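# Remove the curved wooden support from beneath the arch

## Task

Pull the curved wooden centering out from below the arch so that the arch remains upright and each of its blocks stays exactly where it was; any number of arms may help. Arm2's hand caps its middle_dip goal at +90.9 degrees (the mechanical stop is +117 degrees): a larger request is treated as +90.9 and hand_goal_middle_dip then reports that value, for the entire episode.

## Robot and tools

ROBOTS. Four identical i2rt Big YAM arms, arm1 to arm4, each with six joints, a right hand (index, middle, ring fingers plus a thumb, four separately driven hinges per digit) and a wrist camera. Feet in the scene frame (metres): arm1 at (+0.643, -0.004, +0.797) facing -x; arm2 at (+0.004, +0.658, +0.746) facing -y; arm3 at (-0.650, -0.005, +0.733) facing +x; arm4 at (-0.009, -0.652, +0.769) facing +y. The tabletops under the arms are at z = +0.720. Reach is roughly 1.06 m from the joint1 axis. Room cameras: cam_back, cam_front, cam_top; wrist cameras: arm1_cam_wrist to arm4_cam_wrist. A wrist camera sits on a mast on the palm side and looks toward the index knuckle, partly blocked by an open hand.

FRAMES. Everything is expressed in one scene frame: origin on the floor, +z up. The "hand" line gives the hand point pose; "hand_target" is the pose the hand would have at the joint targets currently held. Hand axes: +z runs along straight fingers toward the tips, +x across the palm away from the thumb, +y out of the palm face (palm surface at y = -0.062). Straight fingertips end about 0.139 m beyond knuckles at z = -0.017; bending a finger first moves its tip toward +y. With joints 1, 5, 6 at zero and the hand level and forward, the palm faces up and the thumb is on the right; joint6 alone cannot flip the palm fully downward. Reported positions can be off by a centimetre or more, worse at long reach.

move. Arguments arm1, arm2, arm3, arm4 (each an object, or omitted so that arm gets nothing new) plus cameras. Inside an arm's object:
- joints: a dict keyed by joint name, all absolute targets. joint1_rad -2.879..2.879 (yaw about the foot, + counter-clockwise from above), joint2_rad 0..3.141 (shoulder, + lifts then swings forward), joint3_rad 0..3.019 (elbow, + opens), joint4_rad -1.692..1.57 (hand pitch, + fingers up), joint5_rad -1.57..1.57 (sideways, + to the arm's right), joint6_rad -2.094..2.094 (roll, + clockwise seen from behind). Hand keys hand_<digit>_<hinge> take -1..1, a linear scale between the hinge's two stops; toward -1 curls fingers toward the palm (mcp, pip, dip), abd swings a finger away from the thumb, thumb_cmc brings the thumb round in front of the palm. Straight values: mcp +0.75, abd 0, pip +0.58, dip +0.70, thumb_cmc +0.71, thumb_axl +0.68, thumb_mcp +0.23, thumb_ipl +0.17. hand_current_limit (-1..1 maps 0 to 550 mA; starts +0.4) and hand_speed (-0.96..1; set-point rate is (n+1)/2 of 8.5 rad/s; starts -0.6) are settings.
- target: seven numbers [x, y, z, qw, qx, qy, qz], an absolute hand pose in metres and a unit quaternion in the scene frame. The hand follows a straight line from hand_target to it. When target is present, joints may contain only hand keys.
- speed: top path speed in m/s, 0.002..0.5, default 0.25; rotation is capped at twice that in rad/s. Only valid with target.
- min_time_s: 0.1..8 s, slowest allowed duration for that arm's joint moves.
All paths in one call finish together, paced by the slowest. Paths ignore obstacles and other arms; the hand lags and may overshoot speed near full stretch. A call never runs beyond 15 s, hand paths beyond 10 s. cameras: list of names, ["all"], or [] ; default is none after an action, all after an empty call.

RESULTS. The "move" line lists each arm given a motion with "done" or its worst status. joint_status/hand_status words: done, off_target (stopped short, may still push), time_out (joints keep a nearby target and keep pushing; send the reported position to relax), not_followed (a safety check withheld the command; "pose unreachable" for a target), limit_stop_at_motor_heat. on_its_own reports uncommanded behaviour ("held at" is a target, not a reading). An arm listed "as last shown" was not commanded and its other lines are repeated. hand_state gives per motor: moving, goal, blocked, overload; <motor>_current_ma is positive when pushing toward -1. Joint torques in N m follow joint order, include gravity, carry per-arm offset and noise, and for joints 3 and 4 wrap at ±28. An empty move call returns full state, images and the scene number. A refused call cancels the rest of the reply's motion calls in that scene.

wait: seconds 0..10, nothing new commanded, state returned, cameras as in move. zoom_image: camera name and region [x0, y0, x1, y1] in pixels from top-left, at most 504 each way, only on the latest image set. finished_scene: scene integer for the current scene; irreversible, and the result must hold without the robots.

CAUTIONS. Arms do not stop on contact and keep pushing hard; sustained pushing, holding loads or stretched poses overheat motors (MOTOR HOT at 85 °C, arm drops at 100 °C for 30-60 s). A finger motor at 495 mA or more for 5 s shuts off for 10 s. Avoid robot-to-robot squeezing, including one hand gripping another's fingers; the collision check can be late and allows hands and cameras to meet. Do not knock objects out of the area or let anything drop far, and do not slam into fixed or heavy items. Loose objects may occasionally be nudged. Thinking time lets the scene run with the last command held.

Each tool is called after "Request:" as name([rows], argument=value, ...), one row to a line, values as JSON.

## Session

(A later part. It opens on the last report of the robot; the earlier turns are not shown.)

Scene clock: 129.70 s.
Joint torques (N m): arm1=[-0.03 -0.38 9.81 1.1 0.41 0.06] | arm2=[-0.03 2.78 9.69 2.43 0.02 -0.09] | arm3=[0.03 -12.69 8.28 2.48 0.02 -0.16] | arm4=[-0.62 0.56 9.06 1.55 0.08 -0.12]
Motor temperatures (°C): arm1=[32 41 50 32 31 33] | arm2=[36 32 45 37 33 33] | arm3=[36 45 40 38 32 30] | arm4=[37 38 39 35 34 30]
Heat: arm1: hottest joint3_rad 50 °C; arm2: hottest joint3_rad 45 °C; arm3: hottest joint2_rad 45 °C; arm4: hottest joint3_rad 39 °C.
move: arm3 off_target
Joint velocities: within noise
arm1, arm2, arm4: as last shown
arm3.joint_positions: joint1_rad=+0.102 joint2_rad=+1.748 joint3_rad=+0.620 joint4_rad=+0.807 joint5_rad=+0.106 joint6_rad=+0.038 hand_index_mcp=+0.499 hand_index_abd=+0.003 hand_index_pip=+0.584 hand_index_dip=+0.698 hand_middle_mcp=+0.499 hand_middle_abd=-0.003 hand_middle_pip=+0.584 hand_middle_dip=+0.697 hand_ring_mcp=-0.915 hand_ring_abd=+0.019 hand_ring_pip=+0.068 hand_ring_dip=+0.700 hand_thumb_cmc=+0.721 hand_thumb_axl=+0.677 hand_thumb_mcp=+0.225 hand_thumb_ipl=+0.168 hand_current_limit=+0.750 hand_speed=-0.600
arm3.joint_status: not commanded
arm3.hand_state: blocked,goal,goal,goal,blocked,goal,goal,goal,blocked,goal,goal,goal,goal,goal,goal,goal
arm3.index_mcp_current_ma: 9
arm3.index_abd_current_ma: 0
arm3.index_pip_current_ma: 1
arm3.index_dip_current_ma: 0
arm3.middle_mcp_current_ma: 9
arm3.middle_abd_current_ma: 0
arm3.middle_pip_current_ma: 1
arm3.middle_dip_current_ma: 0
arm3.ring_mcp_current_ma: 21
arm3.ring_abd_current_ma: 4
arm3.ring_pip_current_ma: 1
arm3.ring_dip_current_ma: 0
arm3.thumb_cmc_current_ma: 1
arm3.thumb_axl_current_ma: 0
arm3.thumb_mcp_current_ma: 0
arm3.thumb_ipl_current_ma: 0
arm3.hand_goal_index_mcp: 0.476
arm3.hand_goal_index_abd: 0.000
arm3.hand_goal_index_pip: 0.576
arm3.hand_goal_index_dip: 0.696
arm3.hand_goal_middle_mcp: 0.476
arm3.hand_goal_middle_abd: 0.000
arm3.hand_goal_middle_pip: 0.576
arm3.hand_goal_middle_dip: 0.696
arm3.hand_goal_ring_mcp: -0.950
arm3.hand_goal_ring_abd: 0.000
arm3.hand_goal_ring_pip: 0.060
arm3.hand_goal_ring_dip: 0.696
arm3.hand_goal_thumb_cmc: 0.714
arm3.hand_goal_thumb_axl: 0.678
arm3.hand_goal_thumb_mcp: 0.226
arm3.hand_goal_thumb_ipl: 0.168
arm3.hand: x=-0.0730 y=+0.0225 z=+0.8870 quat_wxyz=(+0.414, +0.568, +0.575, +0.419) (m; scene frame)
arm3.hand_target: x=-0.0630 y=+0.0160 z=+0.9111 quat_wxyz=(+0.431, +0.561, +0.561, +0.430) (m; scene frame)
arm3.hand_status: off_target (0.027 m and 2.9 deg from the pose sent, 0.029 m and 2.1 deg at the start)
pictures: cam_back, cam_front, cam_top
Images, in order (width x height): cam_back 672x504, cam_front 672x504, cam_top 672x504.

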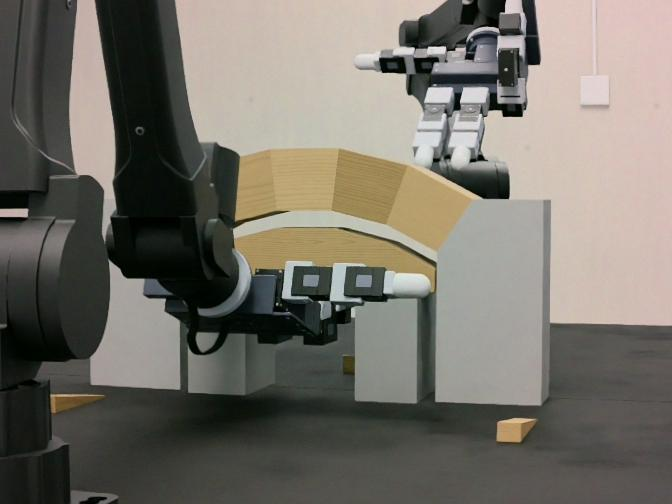

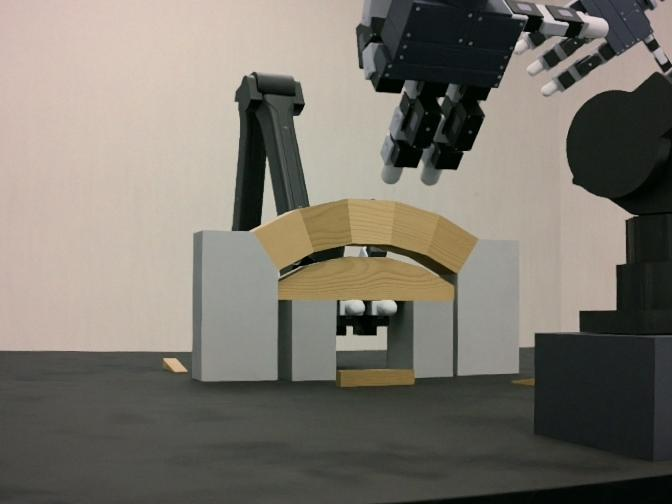

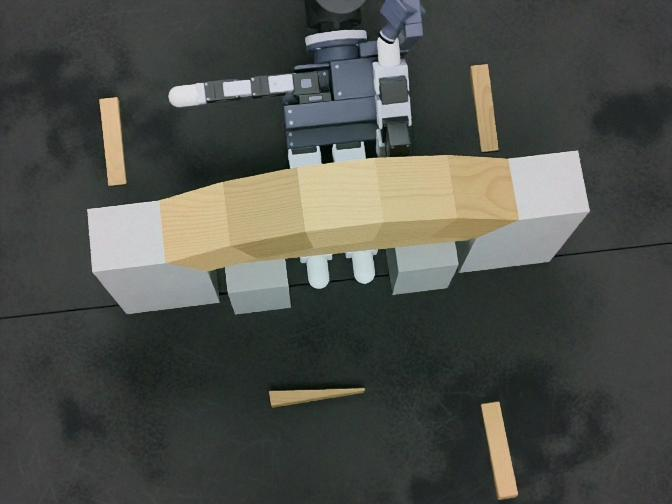

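Request:
move(arm3={"target": [-0.062, 0.016, 0.919, 0.43046, 0.56099, 0.56099, 0.43046], "speed": 0.05}, cameras=["cam_front", "cam_back", "cam_top"])

Request:
zoom_image(camera="cam_front", region=[260, 230, 480, 400])

Request:
zoom_image(camera="cam_back", region=[160, 200, 460, 420])

Scene clock: 130.87 s.
Joint torques (N m): arm1=[0.21 -0.44 9.89 1.11 0.43 0.08] | arm2=[-0.15 2.78 9.68 2.43 0.02 -0.09] | arm3=[0.32 -13.86 8.59 3.03 -0.02 -0.12] | arm4=[-0.62 0.56 9.06 1.55 0.08 -0.13]
Motor temperatures (°C): arm1=[32 41 50 32 31 33] | arm2=[36 32 45 37 33 33] | arm3=[36 45 40 38 32 30] | arm4=[37 38 39 35 34 30]
Heat: arm1: hottest joint3_rad 50 °C; arm2: hottest joint3_rad 45 °C; arm3: hottest joint2_rad 45 °C; arm4: hottest joint3_rad 39 °C.
move: arm3 off_target
Joint velocities: within noise
arm1, arm2, arm4: as last shown
arm3.joint_positions: joint1_rad=+0.102 joint2_rad=+1.730 joint3_rad=+0.620 joint4_rad=+0.774 joint5_rad=+0.106 joint6_rad=+0.038 hand_index_mcp=+0.501 hand_index_abd=+0.002 hand_index_pip=+0.583 hand_index_dip=+0.698 hand_middle_mcp=+0.499 hand_middle_abd=-0.003 hand_middle_pip=+0.585 hand_middle_dip=+0.697 hand_ring_mcp=-0.915 hand_ring_abd=+0.019 hand_ring_pip=+0.068 hand_ring_dip=+0.700 hand_thumb_cmc=+0.721 hand_thumb_axl=+0.677 hand_thumb_mcp=+0.225 hand_thumb_ipl=+0.168 hand_current_limit=+0.750 hand_speed=-0.600
arm3.joint_status: not commanded
arm3.hand_state: blocked,goal,goal,goal,blocked,goal,goal,goal,blocked,goal,goal,goal,goal,goal,goal,goal
arm3.index_mcp_current_ma: 11
arm3.index_abd_current_ma: 0
arm3.index_pip_current_ma: 1
arm3.index_dip_current_ma: 0
arm3.middle_mcp_current_ma: 9
arm3.middle_abd_current_ma: 0
arm3.middle_pip_current_ma: 1
arm3.middle_dip_current_ma: 0
arm3.ring_mcp_current_ma: 21
arm3.ring_abd_current_ma: 4
arm3.ring_pip_current_ma: 1
arm3.ring_dip_current_ma: 0
arm3.thumb_cmc_current_ma: 1
arm3.thumb_axl_current_ma: 0
arm3.thumb_mcp_current_ma: 0
arm3.thumb_ipl_current_ma: 0
arm3.hand_goal_index_mcp: 0.476
arm3.hand_goal_index_abd: 0.000
arm3.hand_goal_index_pip: 0.576
arm3.hand_goal_index_dip: 0.696
arm3.hand_goal_middle_mcp: 0.476
arm3.hand_goal_middle_abd: 0.000
arm3.hand_goal_middle_pip: 0.576
arm3.hand_goal_middle_dip: 0.696
arm3.hand_goal_ring_mcp: -0.950
arm3.hand_goal_ring_abd: 0.000
arm3.hand_goal_ring_pip: 0.060
arm3.hand_goal_ring_dip: 0.696
arm3.hand_goal_thumb_cmc: 0.714
arm3.hand_goal_thumb_axl: 0.678
arm3.hand_goal_thumb_mcp: 0.226
arm3.hand_goal_thumb_ipl: 0.168
arm3.hand: x=-0.0733 y=+0.0226 z=+0.8885 quat_wxyz=(+0.410, +0.571, +0.578, +0.415) (m; scene frame)
arm3.hand_target: x=-0.0633 y=+0.0160 z=+0.9191 quat_wxyz=(+0.431, +0.561, +0.561, +0.430) (m; scene frame)
arm3.hand_status: off_target (0.033 m and 3.7 deg from the pose sent, 0.034 m and 2.9 deg at the start)
pictures: cam_back, cam_front, cam_top
Images, in order (width x height): cam_back 672x504, cam_front 672x504, cam_top 672x504.

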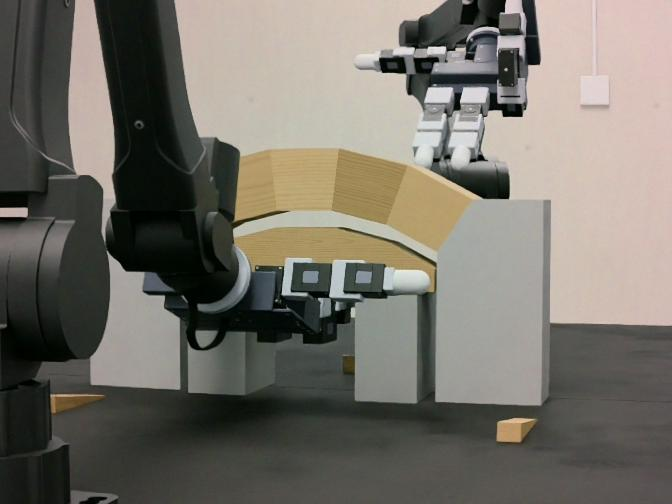

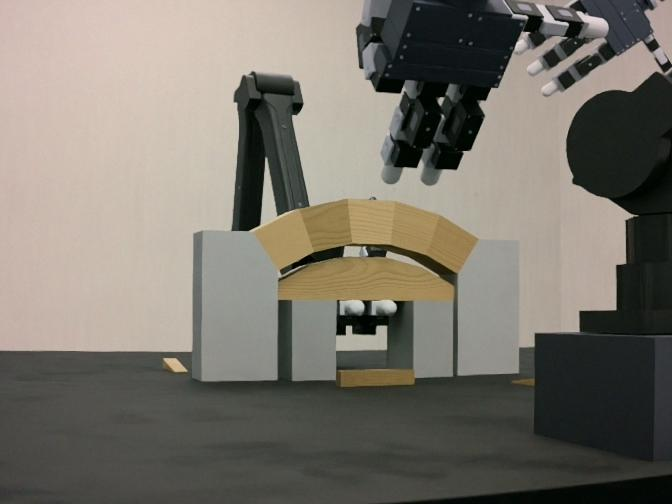

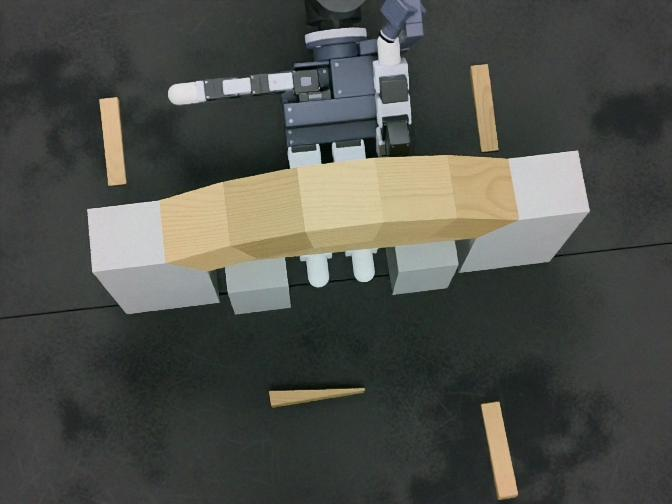

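Scaled by 2.291 from the camera's 672x504 image, which has a finer 960x720 frame.

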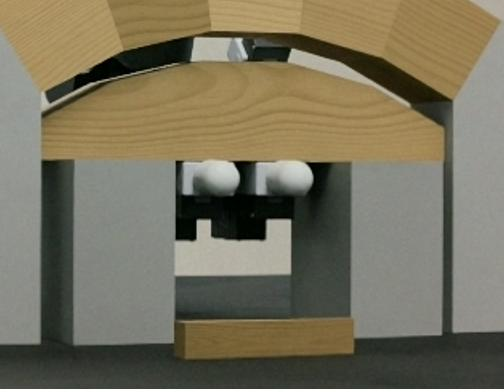

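Scaled by 1.680 from the camera's 672x504 image, which has a finer 960x720 frame.

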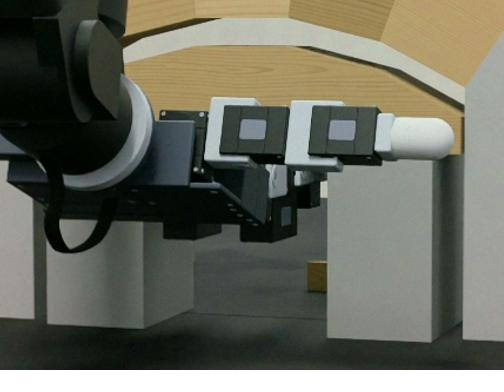

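Request:
move(arm3={"joints": {"hand_index_mcp": 0.44, "hand_middle_mcp": 0.44}}, cameras=["cam_front", "cam_back"])

Request:
zoom_image(camera="cam_front", region=[260, 230, 480, 400])

Request:
zoom_image(camera="cam_back", region=[160, 200, 460, 420])

Scene clock: 136.43 s.
Joint torques (N m): arm1=[-0.03 -0.67 9.81 1.16 0.39 0.08] | arm2=[-0.09 2.78 9.69 2.44 0.02 -0.08] | arm3=[-0.03 -12.98 8.61 2.89 0.03 -0.1] | arm4=[-0.5 0.5 9.07 1.57 0.09 -0.13]
Motor temperatures (°C): arm1=[32 41 50 32 31 33] | arm2=[36 32 45 37 33 33] | arm3=[36 46 40 38 32 30] | arm4=[37 38 39 35 34 30]
Heat: arm1: hottest joint3_rad 50 °C; arm2: hottest joint3_rad 45 °C; arm3: hottest joint2_rad 46 °C; arm4: hottest joint3_rad 39 °C.
move: arm3 off_target
Joint velocities: within noise
arm1, arm2, arm4: as last shown
arm3.joint_positions: joint1_rad=+0.102 joint2_rad=+1.730 joint3_rad=+0.620 joint4_rad=+0.772 joint5_rad=+0.106 joint6_rad=+0.038 hand_index_mcp=+0.496 hand_index_abd=+0.002 hand_index_pip=+0.583 hand_index_dip=+0.698 hand_middle_mcp=+0.493 hand_middle_abd=-0.003 hand_middle_pip=+0.586 hand_middle_dip=+0.698 hand_ring_mcp=-0.915 hand_ring_abd=+0.019 hand_ring_pip=+0.068 hand_ring_dip=+0.700 hand_thumb_cmc=+0.721 hand_thumb_axl=+0.677 hand_thumb_mcp=+0.225 hand_thumb_ipl=+0.168 hand_current_limit=+0.750 hand_speed=-0.600
arm3.joint_status: hand_index_mcp off_target (ended at +0.496, target +0.440); hand_middle_mcp off_target (ended at +0.493, target +0.440)
arm3.hand_state: blocked,goal,goal,goal,blocked,goal,goal,goal,blocked,goal,goal,goal,goal,goal,goal,goal
arm3.index_mcp_current_ma: 53
arm3.index_abd_current_ma: 0
arm3.index_pip_current_ma: 1
arm3.index_dip_current_ma: 0
arm3.middle_mcp_current_ma: 48
arm3.middle_abd_current_ma: 0
arm3.middle_pip_current_ma: 1
arm3.middle_dip_current_ma: 0
arm3.ring_mcp_current_ma: 21
arm3.ring_abd_current_ma: 4
arm3.ring_pip_current_ma: 1
arm3.ring_dip_current_ma: 0
arm3.thumb_cmc_current_ma: 1
arm3.thumb_axl_current_ma: 0
arm3.thumb_mcp_current_ma: 0
arm3.thumb_ipl_current_ma: 0
arm3.hand_goal_index_mcp: 0.440
arm3.hand_goal_index_abd: 0.000
arm3.hand_goal_index_pip: 0.576
arm3.hand_goal_index_dip: 0.696
arm3.hand_goal_middle_mcp: 0.440
arm3.hand_goal_middle_abd: 0.000
arm3.hand_goal_middle_pip: 0.576
arm3.hand_goal_middle_dip: 0.696
arm3.hand_goal_ring_mcp: -0.950
arm3.hand_goal_ring_abd: 0.000
arm3.hand_goal_ring_pip: 0.060
arm3.hand_goal_ring_dip: 0.696
arm3.hand_goal_thumb_cmc: 0.714
arm3.hand_goal_thumb_axl: 0.678
arm3.hand_goal_thumb_mcp: 0.226
arm3.hand_goal_thumb_ipl: 0.168
arm3.hand: x=-0.0733 y=+0.0226 z=+0.8880 quat_wxyz=(+0.410, +0.571, +0.578, +0.414) (m; scene frame)
arm3.hand_target: x=-0.0633 y=+0.0160 z=+0.9191 quat_wxyz=(+0.431, +0.561, +0.561, +0.430) (m; scene frame)
arm3.hand_status: not commanded
pictures: cam_back, cam_front
Images, in order (width x height): cam_back 672x504, cam_front 672x504.

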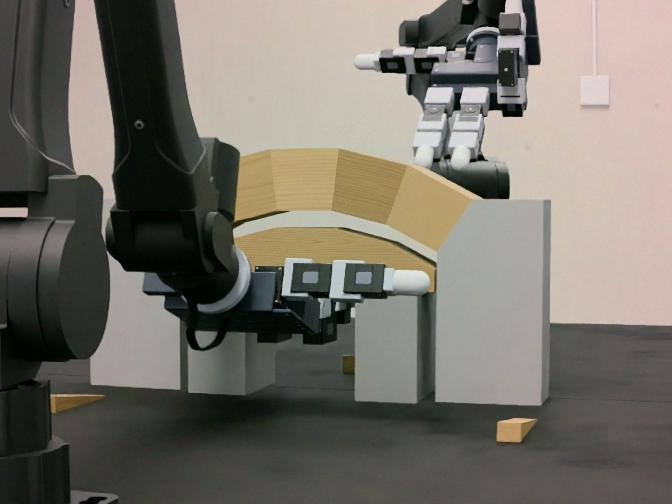

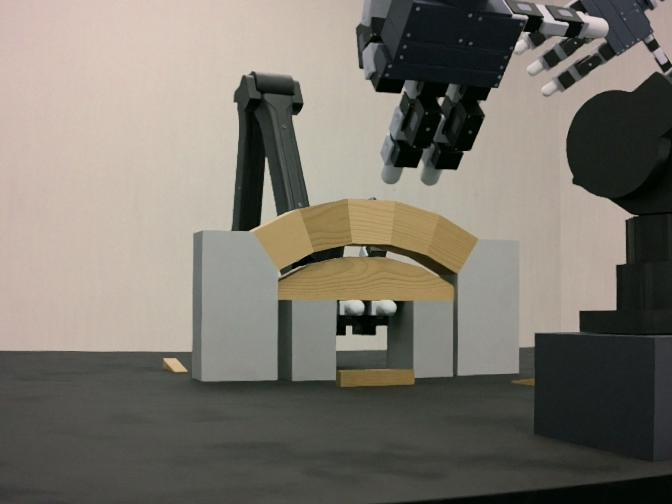

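Scaled by 2.291 from the camera's 672x504 image, which has a finer 960x720 frame.

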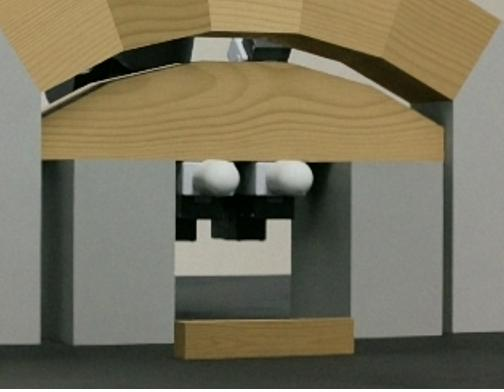

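Scaled by 1.680 from the camera's 672x504 image, which has a finer 960x720 frame.

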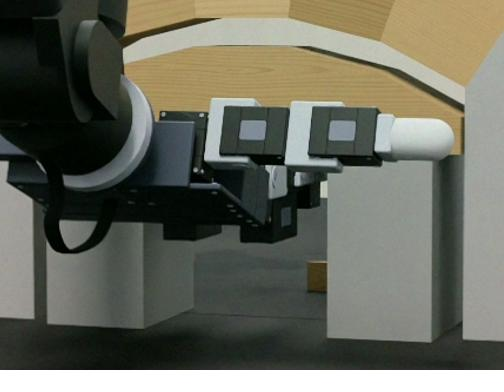

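Request:
move(arm3={"target": [-0.062, 0.016, 0.929, 0.43046, 0.56099, 0.56099, 0.43046], "speed": 0.05}, cameras=["cam_front", "cam_back"])

Request:
zoom_image(camera="cam_front", region=[260, 230, 480, 400])

Request:
zoom_image(camera="cam_back", region=[160, 200, 460, 420])

Scene clock: 137.60 s.
Joint torques (N m): arm1=[-0.09 -0.56 9.95 1.03 0.41 0.12] | arm2=[-0.09 2.84 9.69 2.43 0.02 -0.09] | arm3=[-0.21 -14.27 8.99 3.06 0.1 -0.09] | arm4=[-0.67 0.62 9.05 1.55 0.09 -0.13]
Motor temperatures (°C): arm1=[32 41 50 32 31 33] | arm2=[36 32 46 37 33 33] | arm3=[36 46 40 38 32 30] | arm4=[36 38 39 35 34 30]
Heat: arm1: hottest joint3_rad 50 °C; arm2: hottest joint3_rad 46 °C; arm3: hottest joint2_rad 46 °C; arm4: hottest joint3_rad 39 °C.
move: arm3 off_target
Joint velocities: within noise
arm1, arm2, arm4: as last shown
arm3.joint_positions: joint1_rad=+0.102 joint2_rad=+1.707 joint3_rad=+0.620 joint4_rad=+0.732 joint5_rad=+0.105 joint6_rad=+0.038 hand_index_mcp=+0.496 hand_index_abd=+0.002 hand_index_pip=+0.583 hand_index_dip=+0.698 hand_middle_mcp=+0.493 hand_middle_abd=-0.003 hand_middle_pip=+0.587 hand_middle_dip=+0.698 hand_ring_mcp=-0.915 hand_ring_abd=+0.019 hand_ring_pip=+0.068 hand_ring_dip=+0.700 hand_thumb_cmc=+0.721 hand_thumb_axl=+0.677 hand_thumb_mcp=+0.225 hand_thumb_ipl=+0.168 hand_current_limit=+0.750 hand_speed=-0.600
arm3.joint_status: not commanded
arm3.hand_state: blocked,goal,goal,goal,blocked,goal,goal,goal,blocked,goal,goal,goal,goal,goal,goal,goal
arm3.index_mcp_current_ma: 53
arm3.index_abd_current_ma: 0
arm3.index_pip_current_ma: 1
arm3.index_dip_current_ma: 0
arm3.middle_mcp_current_ma: 48
arm3.middle_abd_current_ma: 0
arm3.middle_pip_current_ma: 2
arm3.middle_dip_current_ma: 0
arm3.ring_mcp_current_ma: 21
arm3.ring_abd_current_ma: 4
arm3.ring_pip_current_ma: 1
arm3.ring_dip_current_ma: 0
arm3.thumb_cmc_current_ma: 1
arm3.thumb_axl_current_ma: 0
arm3.thumb_mcp_current_ma: 0
arm3.thumb_ipl_current_ma: 0
arm3.hand_goal_index_mcp: 0.440
arm3.hand_goal_index_abd: 0.000
arm3.hand_goal_index_pip: 0.576
arm3.hand_goal_index_dip: 0.696
arm3.hand_goal_middle_mcp: 0.440
arm3.hand_goal_middle_abd: 0.000
arm3.hand_goal_middle_pip: 0.576
arm3.hand_goal_middle_dip: 0.696
arm3.hand_goal_ring_mcp: -0.950
arm3.hand_goal_ring_abd: 0.000
arm3.hand_goal_ring_pip: 0.060
arm3.hand_goal_ring_dip: 0.696
arm3.hand_goal_thumb_cmc: 0.714
arm3.hand_goal_thumb_axl: 0.678
arm3.hand_goal_thumb_mcp: 0.226
arm3.hand_goal_thumb_ipl: 0.168
arm3.hand: x=-0.0740 y=+0.0226 z=+0.8901 quat_wxyz=(+0.405, +0.574, +0.583, +0.408) (m; scene frame)
arm3.hand_target: x=-0.0638 y=+0.0160 z=+0.9288 quat_wxyz=(+0.431, +0.561, +0.561, +0.430) (m; scene frame)
arm3.hand_status: off_target (0.041 m and 4.8 deg from the pose sent, 0.043 m and 3.8 deg at the start)
pictures: cam_back, cam_front
Images, in order (width x height): cam_back 672x504, cam_front 672x504.

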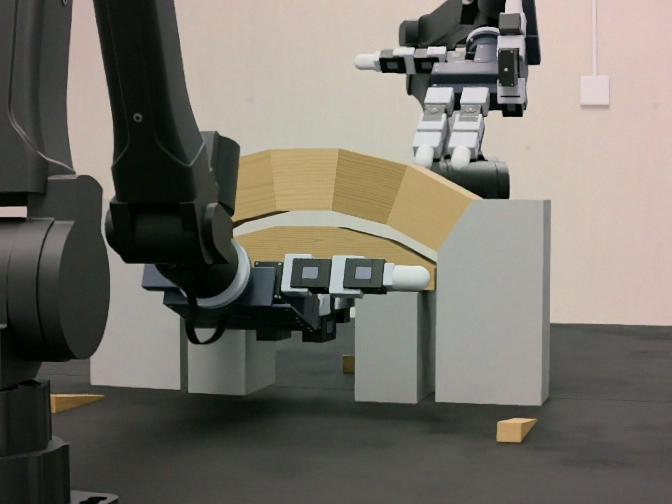

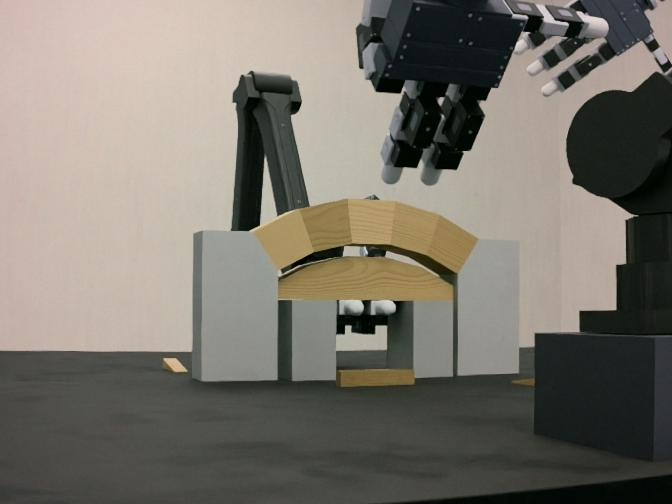

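Scaled by 2.291 from the camera's 672x504 image, which has a finer 960x720 frame.

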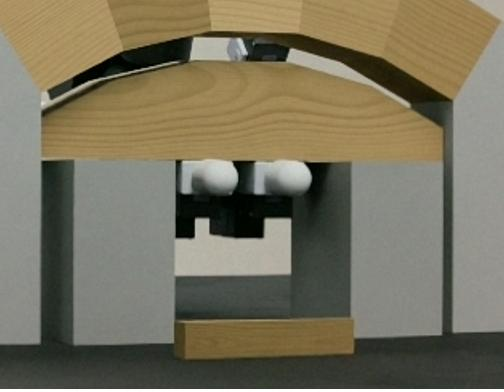

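Scaled by 1.680 from the camera's 672x504 image, which has a finer 960x720 frame.

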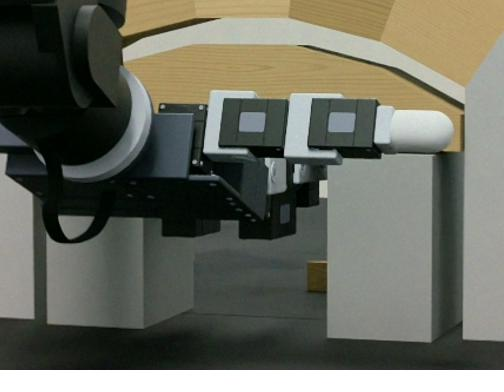

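Request:
move(arm3={"joints": {"hand_index_mcp": 0.39, "hand_middle_mcp": 0.39}}, cameras=["cam_front", "cam_back"])

Request:
zoom_image(camera="cam_front", region=[260, 230, 480, 400])

Request:
zoom_image(camera="cam_back", region=[160, 200, 460, 420])

Scene clock: 138.53 s.
Joint torques (N m): arm1=[0.03 -0.79 9.92 1.01 0.39 0.11] | arm2=[-0.09 2.78 9.68 2.44 0.02 -0.08] | arm3=[-0.21 -14.27 9.14 3.23 0.08 -0.11] | arm4=[-0.56 0.56 9.06 1.55 0.09 -0.12]
Motor temperatures (°C): arm1=[32 41 50 32 31 33] | arm2=[36 32 46 37 33 33] | arm3=[36 46 40 38 32 30] | arm4=[36 38 39 35 34 30]
Heat: arm1: hottest joint3_rad 50 °C; arm2: hottest joint3_rad 46 °C; arm3: hottest joint2_rad 46 °C; arm4: hottest joint3_rad 39 °C.
move: arm3 off_target
Joint velocities: within noise
arm1.joint_positions: joint1_rad=+0.442 joint2_rad=+0.545 joint3_rad=+0.593 joint4_rad=-0.774 joint5_rad=+0.311 joint6_rad=+0.267 hand_index_mcp=+0.758 hand_index_abd=-0.003 hand_index_pip=+0.580 hand_index_dip=+0.699 hand_middle_mcp=+0.759 hand_middle_abd=+0.003 hand_middle_pip=+0.583 hand_middle_dip=+0.698 hand_ring_mcp=-0.912 hand_ring_abd=+0.020 hand_ring_pip=+0.068 hand_ring_dip=+0.700 hand_thumb_cmc=+0.720 hand_thumb_axl=+0.677 hand_thumb_mcp=+0.224 hand_thumb_ipl=+0.168 hand_current_limit=+0.400 hand_speed=-0.600
arm1.joint_status: not commanded
arm1.hand_state: goal,goal,goal,goal,goal,goal,goal,goal,blocked,goal,goal,goal,goal,goal,goal,goal
arm1.index_mcp_current_ma: 0
arm1.index_abd_current_ma: 0
arm1.index_pip_current_ma: 0
arm1.index_dip_current_ma: 0
arm1.middle_mcp_current_ma: 0
arm1.middle_abd_current_ma: 0
arm1.middle_pip_current_ma: 1
arm1.middle_dip_current_ma: 0
arm1.ring_mcp_current_ma: 25
arm1.ring_abd_current_ma: 5
arm1.ring_pip_current_ma: 1
arm1.ring_dip_current_ma: 0
arm1.thumb_cmc_current_ma: 1
arm1.thumb_axl_current_ma: 0
arm1.thumb_mcp_current_ma: 0
arm1.thumb_ipl_current_ma: 0
arm1.hand_goal_index_mcp: 0.754
arm1.hand_goal_index_abd: 0.000
arm1.hand_goal_index_pip: 0.576
arm1.hand_goal_index_dip: 0.696
arm1.hand_goal_middle_mcp: 0.754
arm1.hand_goal_middle_abd: 0.000
arm1.hand_goal_middle_pip: 0.576
arm1.hand_goal_middle_dip: 0.696
arm1.hand_goal_ring_mcp: -0.950
arm1.hand_goal_ring_abd: 0.000
arm1.hand_goal_ring_pip: 0.060
arm1.hand_goal_ring_dip: 0.696
arm1.hand_goal_thumb_cmc: 0.714
arm1.hand_goal_thumb_axl: 0.678
arm1.hand_goal_thumb_mcp: 0.226
arm1.hand_goal_thumb_ipl: 0.168
arm1.hand: x=+0.2969 y=-0.0498 z=+1.1055 quat_wxyz=(-0.302, -0.640, +0.639, +0.302) (m; scene frame)
arm1.hand_target: x=+0.2998 y=-0.0500 z=+1.1001 quat_wxyz=(-0.299, -0.641, +0.641, +0.299) (m; scene frame)
arm1.hand_status: not commanded
arm2.joint_positions: joint1_rad=-0.762 joint2_rad=+0.610 joint3_rad=+1.396 joint4_rad=-1.346 joint5_rad=-0.059 joint6_rad=+1.172 hand_index_mcp=+0.754 hand_index_abd=+0.001 hand_index_pip=+0.577 hand_index_dip=+0.696 hand_middle_mcp=+0.754 hand_middle_abd=+0.001 hand_middle_pip=+0.577 hand_middle_dip=+0.696 hand_ring_mcp=+0.754 hand_ring_abd=+0.000 hand_ring_pip=+0.577 hand_ring_dip=+0.696 hand_thumb_cmc=+0.714 hand_thumb_axl=+0.677 hand_thumb_mcp=+0.226 hand_thumb_ipl=+0.168 hand_current_limit=+0.400 hand_speed=-0.600
arm2.joint_status: not commanded
arm2.hand_state: goal,goal,goal,goal,goal,goal,goal,goal,goal,goal,goal,goal,goal,goal,goal,goal
arm2.index_mcp_current_ma: 0
arm2.index_abd_current_ma: 0
arm2.index_pip_current_ma: 0
arm2.index_dip_current_ma: 0
arm2.middle_mcp_current_ma: 0
arm2.middle_abd_current_ma: 0
arm2.middle_pip_current_ma: 0
arm2.middle_dip_current_ma: 0
arm2.ring_mcp_current_ma: 0
arm2.ring_abd_current_ma: 0
arm2.ring_pip_current_ma: 0
arm2.ring_dip_current_ma: 0
arm2.thumb_cmc_current_ma: 0
arm2.thumb_axl_current_ma: 0
arm2.thumb_mcp_current_ma: 0
arm2.thumb_ipl_current_ma: 0
arm2.hand_goal_index_mcp: 0.754
arm2.hand_goal_index_abd: 0.000
arm2.hand_goal_index_pip: 0.576
arm2.hand_goal_index_dip: 0.696
arm2.hand_goal_middle_mcp: 0.754
arm2.hand_goal_middle_abd: 0.000
arm2.hand_goal_middle_pip: 0.576
arm2.hand_goal_middle_dip: 0.696
arm2.hand_goal_ring_mcp: 0.754
arm2.hand_goal_ring_abd: 0.000
arm2.hand_goal_ring_pip: 0.576
arm2.hand_goal_ring_dip: 0.696
arm2.hand_goal_thumb_cmc: 0.714
arm2.hand_goal_thumb_axl: 0.678
arm2.hand_goal_thumb_mcp: 0.226
arm2.hand_goal_thumb_ipl: 0.168
arm2.hand: x=-0.2226 y=+0.5440 z=+1.2958 quat_wxyz=(+0.470, +0.497, -0.719, +0.118) (m; scene frame)
arm2.hand_target: x=-0.2206 y=+0.5460 z=+1.3069 quat_wxyz=(+0.481, +0.494, -0.714, +0.120) (m; scene frame)
arm2.hand_status: not commanded
arm3.joint_positions: joint1_rad=+0.102 joint2_rad=+1.707 joint3_rad=+0.620 joint4_rad=+0.730 joint5_rad=+0.105 joint6_rad=+0.038 hand_index_mcp=+0.464 hand_index_abd=+0.002 hand_index_pip=+0.585 hand_index_dip=+0.698 hand_middle_mcp=+0.464 hand_middle_abd=-0.003 hand_middle_pip=+0.588 hand_middle_dip=+0.698 hand_ring_mcp=-0.915 hand_ring_abd=+0.019 hand_ring_pip=+0.068 hand_ring_dip=+0.700 hand_thumb_cmc=+0.721 hand_thumb_axl=+0.677 hand_thumb_mcp=+0.225 hand_thumb_ipl=+0.168 hand_current_limit=+0.750 hand_speed=-0.600
arm3.joint_status: hand_index_mcp off_target (ended at +0.464, target +0.390); hand_middle_mcp off_target (ended at +0.464, target +0.390)
arm3.hand_state: blocked,goal,goal,goal,blocked,goal,goal,goal,blocked,goal,goal,goal,goal,goal,goal,goal
arm3.index_mcp_current_ma: 92
arm3.index_abd_current_ma: 0
arm3.index_pip_current_ma: 1
arm3.index_dip_current_ma: 0
arm3.middle_mcp_current_ma: 92
arm3.middle_abd_current_ma: 0
arm3.middle_pip_current_ma: 2
arm3.middle_dip_current_ma: 0
arm3.ring_mcp_current_ma: 21
arm3.ring_abd_current_ma: 4
arm3.ring_pip_current_ma: 1
arm3.ring_dip_current_ma: 0
arm3.thumb_cmc_current_ma: 1
arm3.thumb_axl_current_ma: 0
arm3.thumb_mcp_current_ma: 0
arm3.thumb_ipl_current_ma: 0
arm3.hand_goal_index_mcp: 0.390
arm3.hand_goal_index_abd: 0.000
arm3.hand_goal_index_pip: 0.576
arm3.hand_goal_index_dip: 0.696
arm3.hand_goal_middle_mcp: 0.390
arm3.hand_goal_middle_abd: 0.000
arm3.hand_goal_middle_pip: 0.576
arm3.hand_goal_middle_dip: 0.696
arm3.hand_goal_ring_mcp: -0.950
arm3.hand_goal_ring_abd: 0.000
arm3.hand_goal_ring_pip: 0.060
arm3.hand_goal_ring_dip: 0.696
arm3.hand_goal_thumb_cmc: 0.714
arm3.hand_goal_thumb_axl: 0.678
arm3.hand_goal_thumb_mcp: 0.226
arm3.hand_goal_thumb_ipl: 0.168
arm3.hand: x=-0.0740 y=+0.0226 z=+0.8896 quat_wxyz=(+0.405, +0.575, +0.583, +0.408) (m; scene frame)
arm3.hand_target: x=-0.0638 y=+0.0160 z=+0.9289 quat_wxyz=(+0.431, +0.561, +0.561, +0.430) (m; scene frame)
arm3.hand_status: not commanded
arm4.joint_positions: joint1_rad=-0.088 joint2_rad=+0.627 joint3_rad=+1.321 joint4_rad=-1.160 joint5_rad=+0.072 joint6_rad=+1.085 hand_index_mcp=+0.755 hand_index_abd=+0.000 hand_index_pip=+0.577 hand_index_dip=+0.696 hand_middle_mcp=+0.755 hand_middle_abd=+0.000 hand_middle_pip=+0.577 hand_middle_dip=+0.696 hand_ring_mcp=+0.755 hand_ring_abd=+0.000 hand_ring_pip=+0.577 hand_ring_dip=+0.696 hand_thumb_cmc=+0.715 hand_thumb_axl=+0.677 hand_thumb_mcp=+0.226 hand_thumb_ipl=+0.168 hand_current_limit=+0.400 hand_speed=-0.600
arm4.joint_status: not commanded
arm4.hand_state: goal,goal,goal,goal,goal,goal,goal,goal,goal,goal,goal,goal,goal,goal,goal,goal
arm4.index_mcp_current_ma: 1
arm4.index_abd_current_ma: 0
arm4.index_pip_current_ma: 0
arm4.index_dip_current_ma: 0
arm4.middle_mcp_current_ma: 1
arm4.middle_abd_current_ma: 0
arm4.middle_pip_current_ma: 0
arm4.middle_dip_current_ma: 0
arm4.ring_mcp_current_ma: 1
arm4.ring_abd_current_ma: 0
arm4.ring_pip_current_ma: 0
arm4.ring_dip_current_ma: 0
arm4.thumb_cmc_current_ma: 1
arm4.thumb_axl_current_ma: 0
arm4.thumb_mcp_current_ma: 0
arm4.thumb_ipl_current_ma: 0
arm4.hand_goal_index_mcp: 0.754
arm4.hand_goal_index_abd: 0.000
arm4.hand_goal_index_pip: 0.576
arm4.hand_goal_index_dip: 0.696
arm4.hand_goal_middle_mcp: 0.754
arm4.hand_goal_middle_abd: 0.000
arm4.hand_goal_middle_pip: 0.576
arm4.hand_goal_middle_dip: 0.696
arm4.hand_goal_ring_mcp: 0.754
arm4.hand_goal_ring_abd: 0.000
arm4.hand_goal_ring_pip: 0.576
arm4.hand_goal_ring_dip: 0.696
arm4.hand_goal_thumb_cmc: 0.714
arm4.hand_goal_thumb_axl: 0.678
arm4.hand_goal_thumb_mcp: 0.226
arm4.hand_goal_thumb_ipl: 0.168
arm4.hand: x=+0.0971 y=-0.3870 z=+1.3328 quat_wxyz=(-0.228, +0.472, +0.707, +0.476) (m; scene frame)
arm4.hand_target: x=+0.0967 y=-0.3902 z=+1.3454 quat_wxyz=(-0.234, +0.468, +0.700, +0.486) (m; scene frame)
arm4.hand_status: not commanded
pictures: cam_back, cam_front
Images, in order (width x height): cam_back 672x504, cam_front 672x504.

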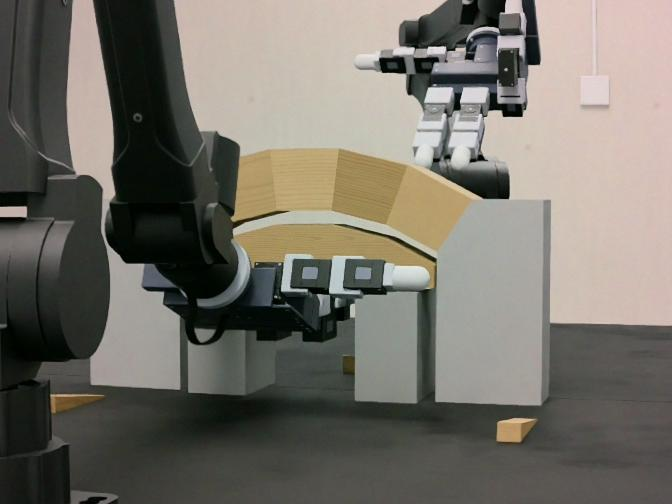

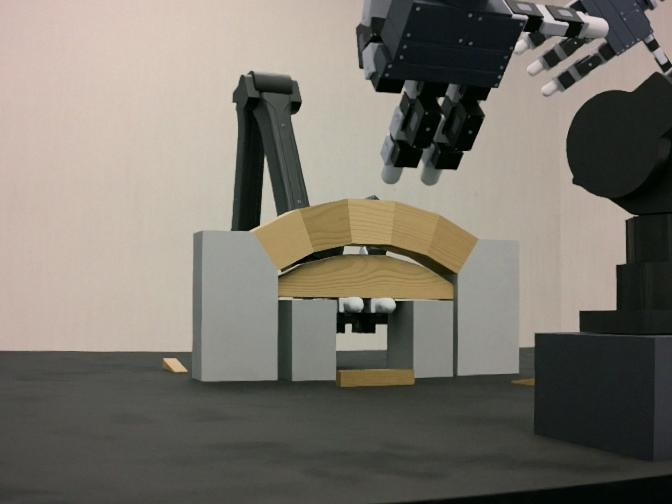

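Scaled by 2.291 from the camera's 672x504 image, which has a finer 960x720 frame.

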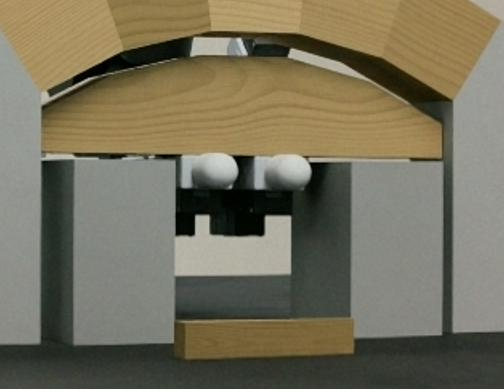

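Scaled by 1.680 from the camera's 672x504 image, which has a finer 960x720 frame.

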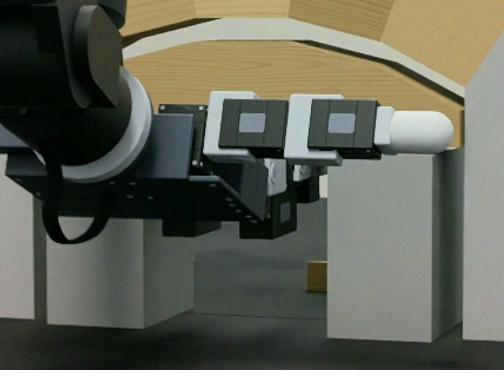

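Request:
move(arm3={"target": [-0.072, 0.016, 0.929, 0.43046, 0.56099, 0.56099, 0.43046], "speed": 0.04}, cameras=["cam_front", "cam_back"])

Request:
zoom_image(camera="cam_front", region=[260, 230, 480, 400])

Request:
zoom_image(camera="cam_back", region=[160, 200, 460, 420])

Scene clock: 139.87 s.
Joint torques (N m): arm1=[-0.03 -0.44 9.84 1.09 0.41 0.05] | arm2=[-0.03 2.78 9.69 2.44 0.02 -0.09] | arm3=[0.44 -13.22 7.15 3.52 0.13 -0.05] | arm4=[-0.56 0.62 9.07 1.55 0.08 -0.12]
Motor temperatures (°C): arm1=[32 41 50 32 31 33] | arm2=[36 32 46 37 33 33] | arm3=[36 46 40 38 32 30] | arm4=[36 38 39 35 34 30]
Heat: arm1: hottest joint3_rad 50 °C; arm2: hottest joint3_rad 46 °C; arm3: hottest joint2_rad 46 °C; arm4: hottest joint3_rad 39 °C.
move: arm3 off_target
Joint velocities: within noise
arm1, arm2, arm4: as last shown
arm3.joint_positions: joint1_rad=+0.102 joint2_rad=+1.693 joint3_rad=+0.620 joint4_rad=+0.730 joint5_rad=+0.105 joint6_rad=+0.038 hand_index_mcp=+0.464 hand_index_abd=+0.002 hand_index_pip=+0.585 hand_index_dip=+0.698 hand_middle_mcp=+0.464 hand_middle_abd=-0.003 hand_middle_pip=+0.588 hand_middle_dip=+0.698 hand_ring_mcp=-0.915 hand_ring_abd=+0.019 hand_ring_pip=+0.068 hand_ring_dip=+0.700 hand_thumb_cmc=+0.721 hand_thumb_axl=+0.677 hand_thumb_mcp=+0.225 hand_thumb_ipl=+0.168 hand_current_limit=+0.750 hand_speed=-0.600
arm3.joint_status: not commanded
arm3.hand_state: blocked,goal,goal,goal,blocked,goal,goal,goal,blocked,goal,goal,goal,goal,goal,goal,goal
arm3.index_mcp_current_ma: 92
arm3.index_abd_current_ma: 0
arm3.index_pip_current_ma: 1
arm3.index_dip_current_ma: 0
arm3.middle_mcp_current_ma: 92
arm3.middle_abd_current_ma: 0
arm3.middle_pip_current_ma: 2
arm3.middle_dip_current_ma: 0
arm3.ring_mcp_current_ma: 21
arm3.ring_abd_current_ma: 4
arm3.ring_pip_current_ma: 1
arm3.ring_dip_current_ma: 0
arm3.thumb_cmc_current_ma: 1
arm3.thumb_axl_current_ma: 0
arm3.thumb_mcp_current_ma: 0
arm3.thumb_ipl_current_ma: 0
arm3.hand_goal_index_mcp: 0.390
arm3.hand_goal_index_abd: 0.000
arm3.hand_goal_index_pip: 0.576
arm3.hand_goal_index_dip: 0.696
arm3.hand_goal_middle_mcp: 0.390
arm3.hand_goal_middle_abd: 0.000
arm3.hand_goal_middle_pip: 0.576
arm3.hand_goal_middle_dip: 0.696
arm3.hand_goal_ring_mcp: -0.950
arm3.hand_goal_ring_abd: 0.000
arm3.hand_goal_ring_pip: 0.060
arm3.hand_goal_ring_dip: 0.696
arm3.hand_goal_thumb_cmc: 0.714
arm3.hand_goal_thumb_axl: 0.678
arm3.hand_goal_thumb_mcp: 0.226
arm3.hand_goal_thumb_ipl: 0.168
arm3.hand: x=-0.0744 y=+0.0225 z=+0.8972 quat_wxyz=(+0.408, +0.572, +0.580, +0.412) (m; scene frame)
arm3.hand_target: x=-0.0725 y=+0.0161 z=+0.9285 quat_wxyz=(+0.431, +0.561, +0.561, +0.430) (m; scene frame)
arm3.hand_status: off_target (0.033 m and 4.2 deg from the pose sent, 0.040 m and 4.9 deg at the start)
pictures: cam_back, cam_front
Images, in order (width x height): cam_back 672x504, cam_front 672x504.

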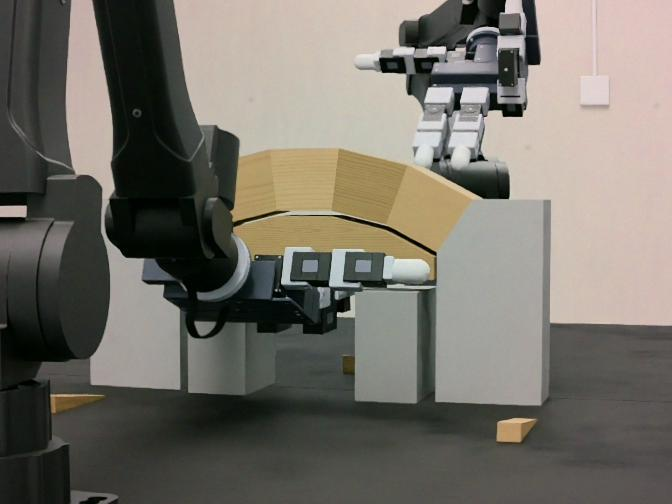

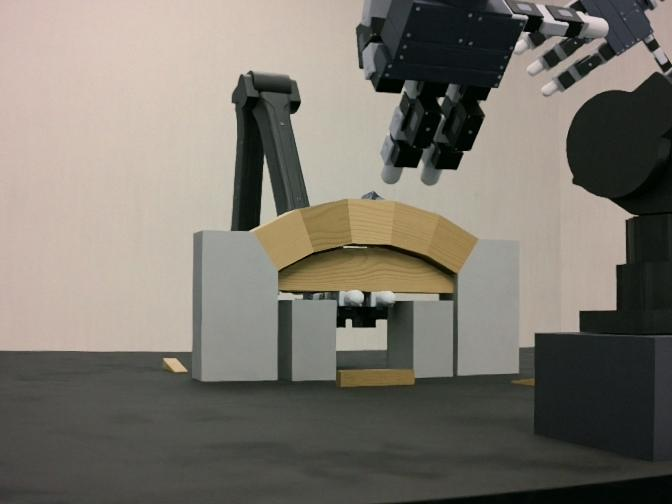

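Scaled by 2.291 from the camera's 672x504 image, which has a finer 960x720 frame.

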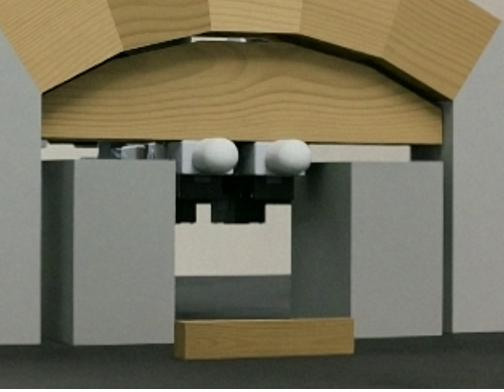

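Scaled by 1.680 from the camera's 672x504 image, which has a finer 960x720 frame.

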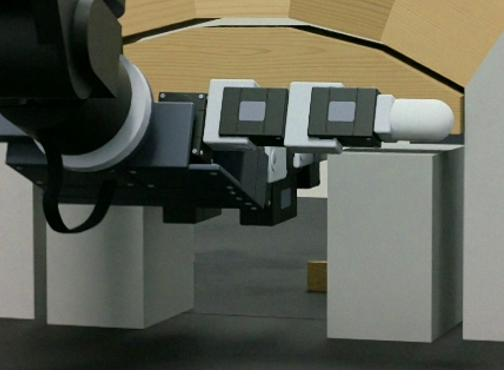

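Request:
move(arm3={"target": [-0.084, 0.016, 0.9235, 0.43046, 0.56099, 0.56099, 0.43046], "speed": 0.04}, cameras=["cam_front", "cam_back"])

Request:
zoom_image(camera="cam_front", region=[260, 230, 480, 400])

Request:
zoom_image(camera="cam_back", region=[160, 200, 460, 420])

Scene clock: 141.43 s.
Joint torques (N m): arm1=[-0.15 -0.73 9.89 0.98 0.4 0.07] | arm2=[-0.09 2.78 9.69 2.44 0.02 -0.09] | arm3=[1.03 -13.51 6.78 4.53 0.31 -0.06] | arm4=[-0.56 0.56 9.09 1.54 0.09 -0.12]
Motor temperatures (°C): arm1=[32 41 50 32 31 33] | arm2=[36 32 46 37 33 33] | arm3=[36 46 40 38 32 30] | arm4=[36 38 39 35 34 30]
Heat: arm1: hottest joint3_rad 50 °C; arm2: hottest joint3_rad 46 °C; arm3: hottest joint2_rad 46 °C; arm4: hottest joint3_rad 39 °C.
move: arm3 off_target
Joint velocities: within noise
arm1, arm2, arm4: as last shown
arm3.joint_positions: joint1_rad=+0.102 joint2_rad=+1.687 joint3_rad=+0.586 joint4_rad=+0.737 joint5_rad=+0.105 joint6_rad=+0.038 hand_index_mcp=+0.459 hand_index_abd=-0.008 hand_index_pip=+0.588 hand_index_dip=+0.700 hand_middle_mcp=+0.460 hand_middle_abd=-0.003 hand_middle_pip=+0.588 hand_middle_dip=+0.698 hand_ring_mcp=-0.915 hand_ring_abd=+0.019 hand_ring_pip=+0.068 hand_ring_dip=+0.700 hand_thumb_cmc=+0.721 hand_thumb_axl=+0.677 hand_thumb_mcp=+0.225 hand_thumb_ipl=+0.168 hand_current_limit=+0.750 hand_speed=-0.600
arm3.joint_status: not commanded
arm3.hand_state: blocked,goal,goal,goal,blocked,goal,goal,goal,blocked,goal,goal,goal,goal,goal,goal,goal
arm3.index_mcp_current_ma: 80
arm3.index_abd_current_ma: -1
arm3.index_pip_current_ma: 2
arm3.index_dip_current_ma: 0
arm3.middle_mcp_current_ma: 84
arm3.middle_abd_current_ma: 0
arm3.middle_pip_current_ma: 2
arm3.middle_dip_current_ma: 0
arm3.ring_mcp_current_ma: 21
arm3.ring_abd_current_ma: 4
arm3.ring_pip_current_ma: 1
arm3.ring_dip_current_ma: 0
arm3.thumb_cmc_current_ma: 1
arm3.thumb_axl_current_ma: 0
arm3.thumb_mcp_current_ma: 0
arm3.thumb_ipl_current_ma: 0
arm3.hand_goal_index_mcp: 0.390
arm3.hand_goal_index_abd: 0.000
arm3.hand_goal_index_pip: 0.576
arm3.hand_goal_index_dip: 0.696
arm3.hand_goal_middle_mcp: 0.390
arm3.hand_goal_middle_abd: 0.000
arm3.hand_goal_middle_pip: 0.576
arm3.hand_goal_middle_dip: 0.696
arm3.hand_goal_ring_mcp: -0.950
arm3.hand_goal_ring_abd: 0.000
arm3.hand_goal_ring_pip: 0.060
arm3.hand_goal_ring_dip: 0.696
arm3.hand_goal_thumb_cmc: 0.714
arm3.hand_goal_thumb_axl: 0.678
arm3.hand_goal_thumb_mcp: 0.226
arm3.hand_goal_thumb_ipl: 0.168
arm3.hand: x=-0.0857 y=+0.0211 z=+0.8882 quat_wxyz=(+0.404, +0.575, +0.584, +0.406) (m; scene frame)
arm3.hand_target: x=-0.0846 y=+0.0160 z=+0.9227 quat_wxyz=(+0.430, +0.561, +0.561, +0.430) (m; scene frame)
arm3.hand_status: off_target (0.036 m and 5.2 deg from the pose sent, 0.029 m and 4.1 deg at the start)
pictures: cam_back, cam_front
Images, in order (width x height): cam_back 672x504, cam_front 672x504.

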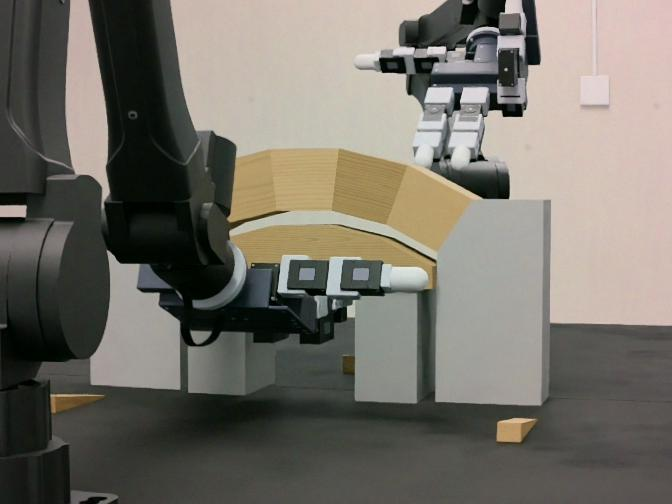

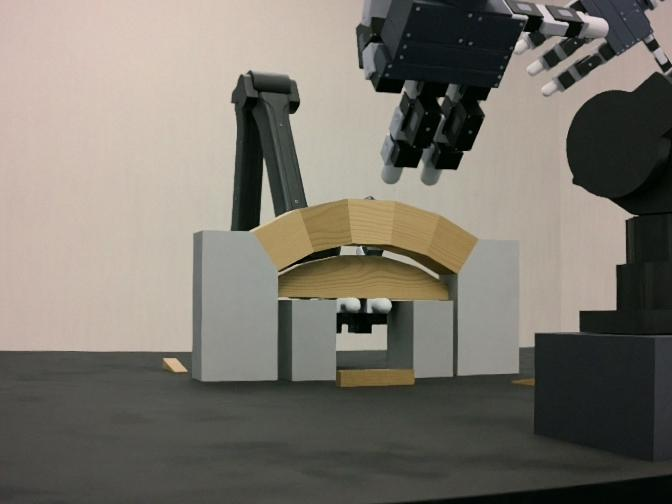

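Scaled by 2.291 from the camera's 672x504 image, which has a finer 960x720 frame.

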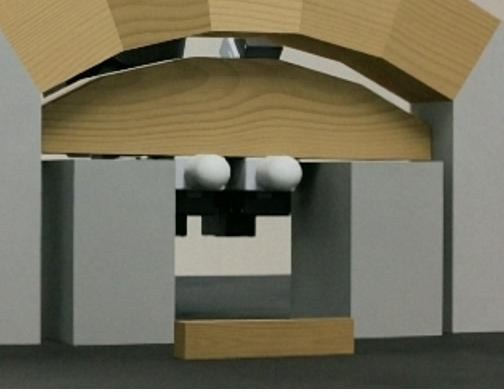

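Scaled by 1.680 from the camera's 672x504 image, which has a finer 960x720 frame.

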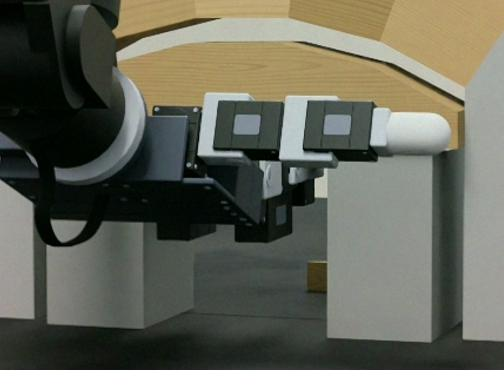

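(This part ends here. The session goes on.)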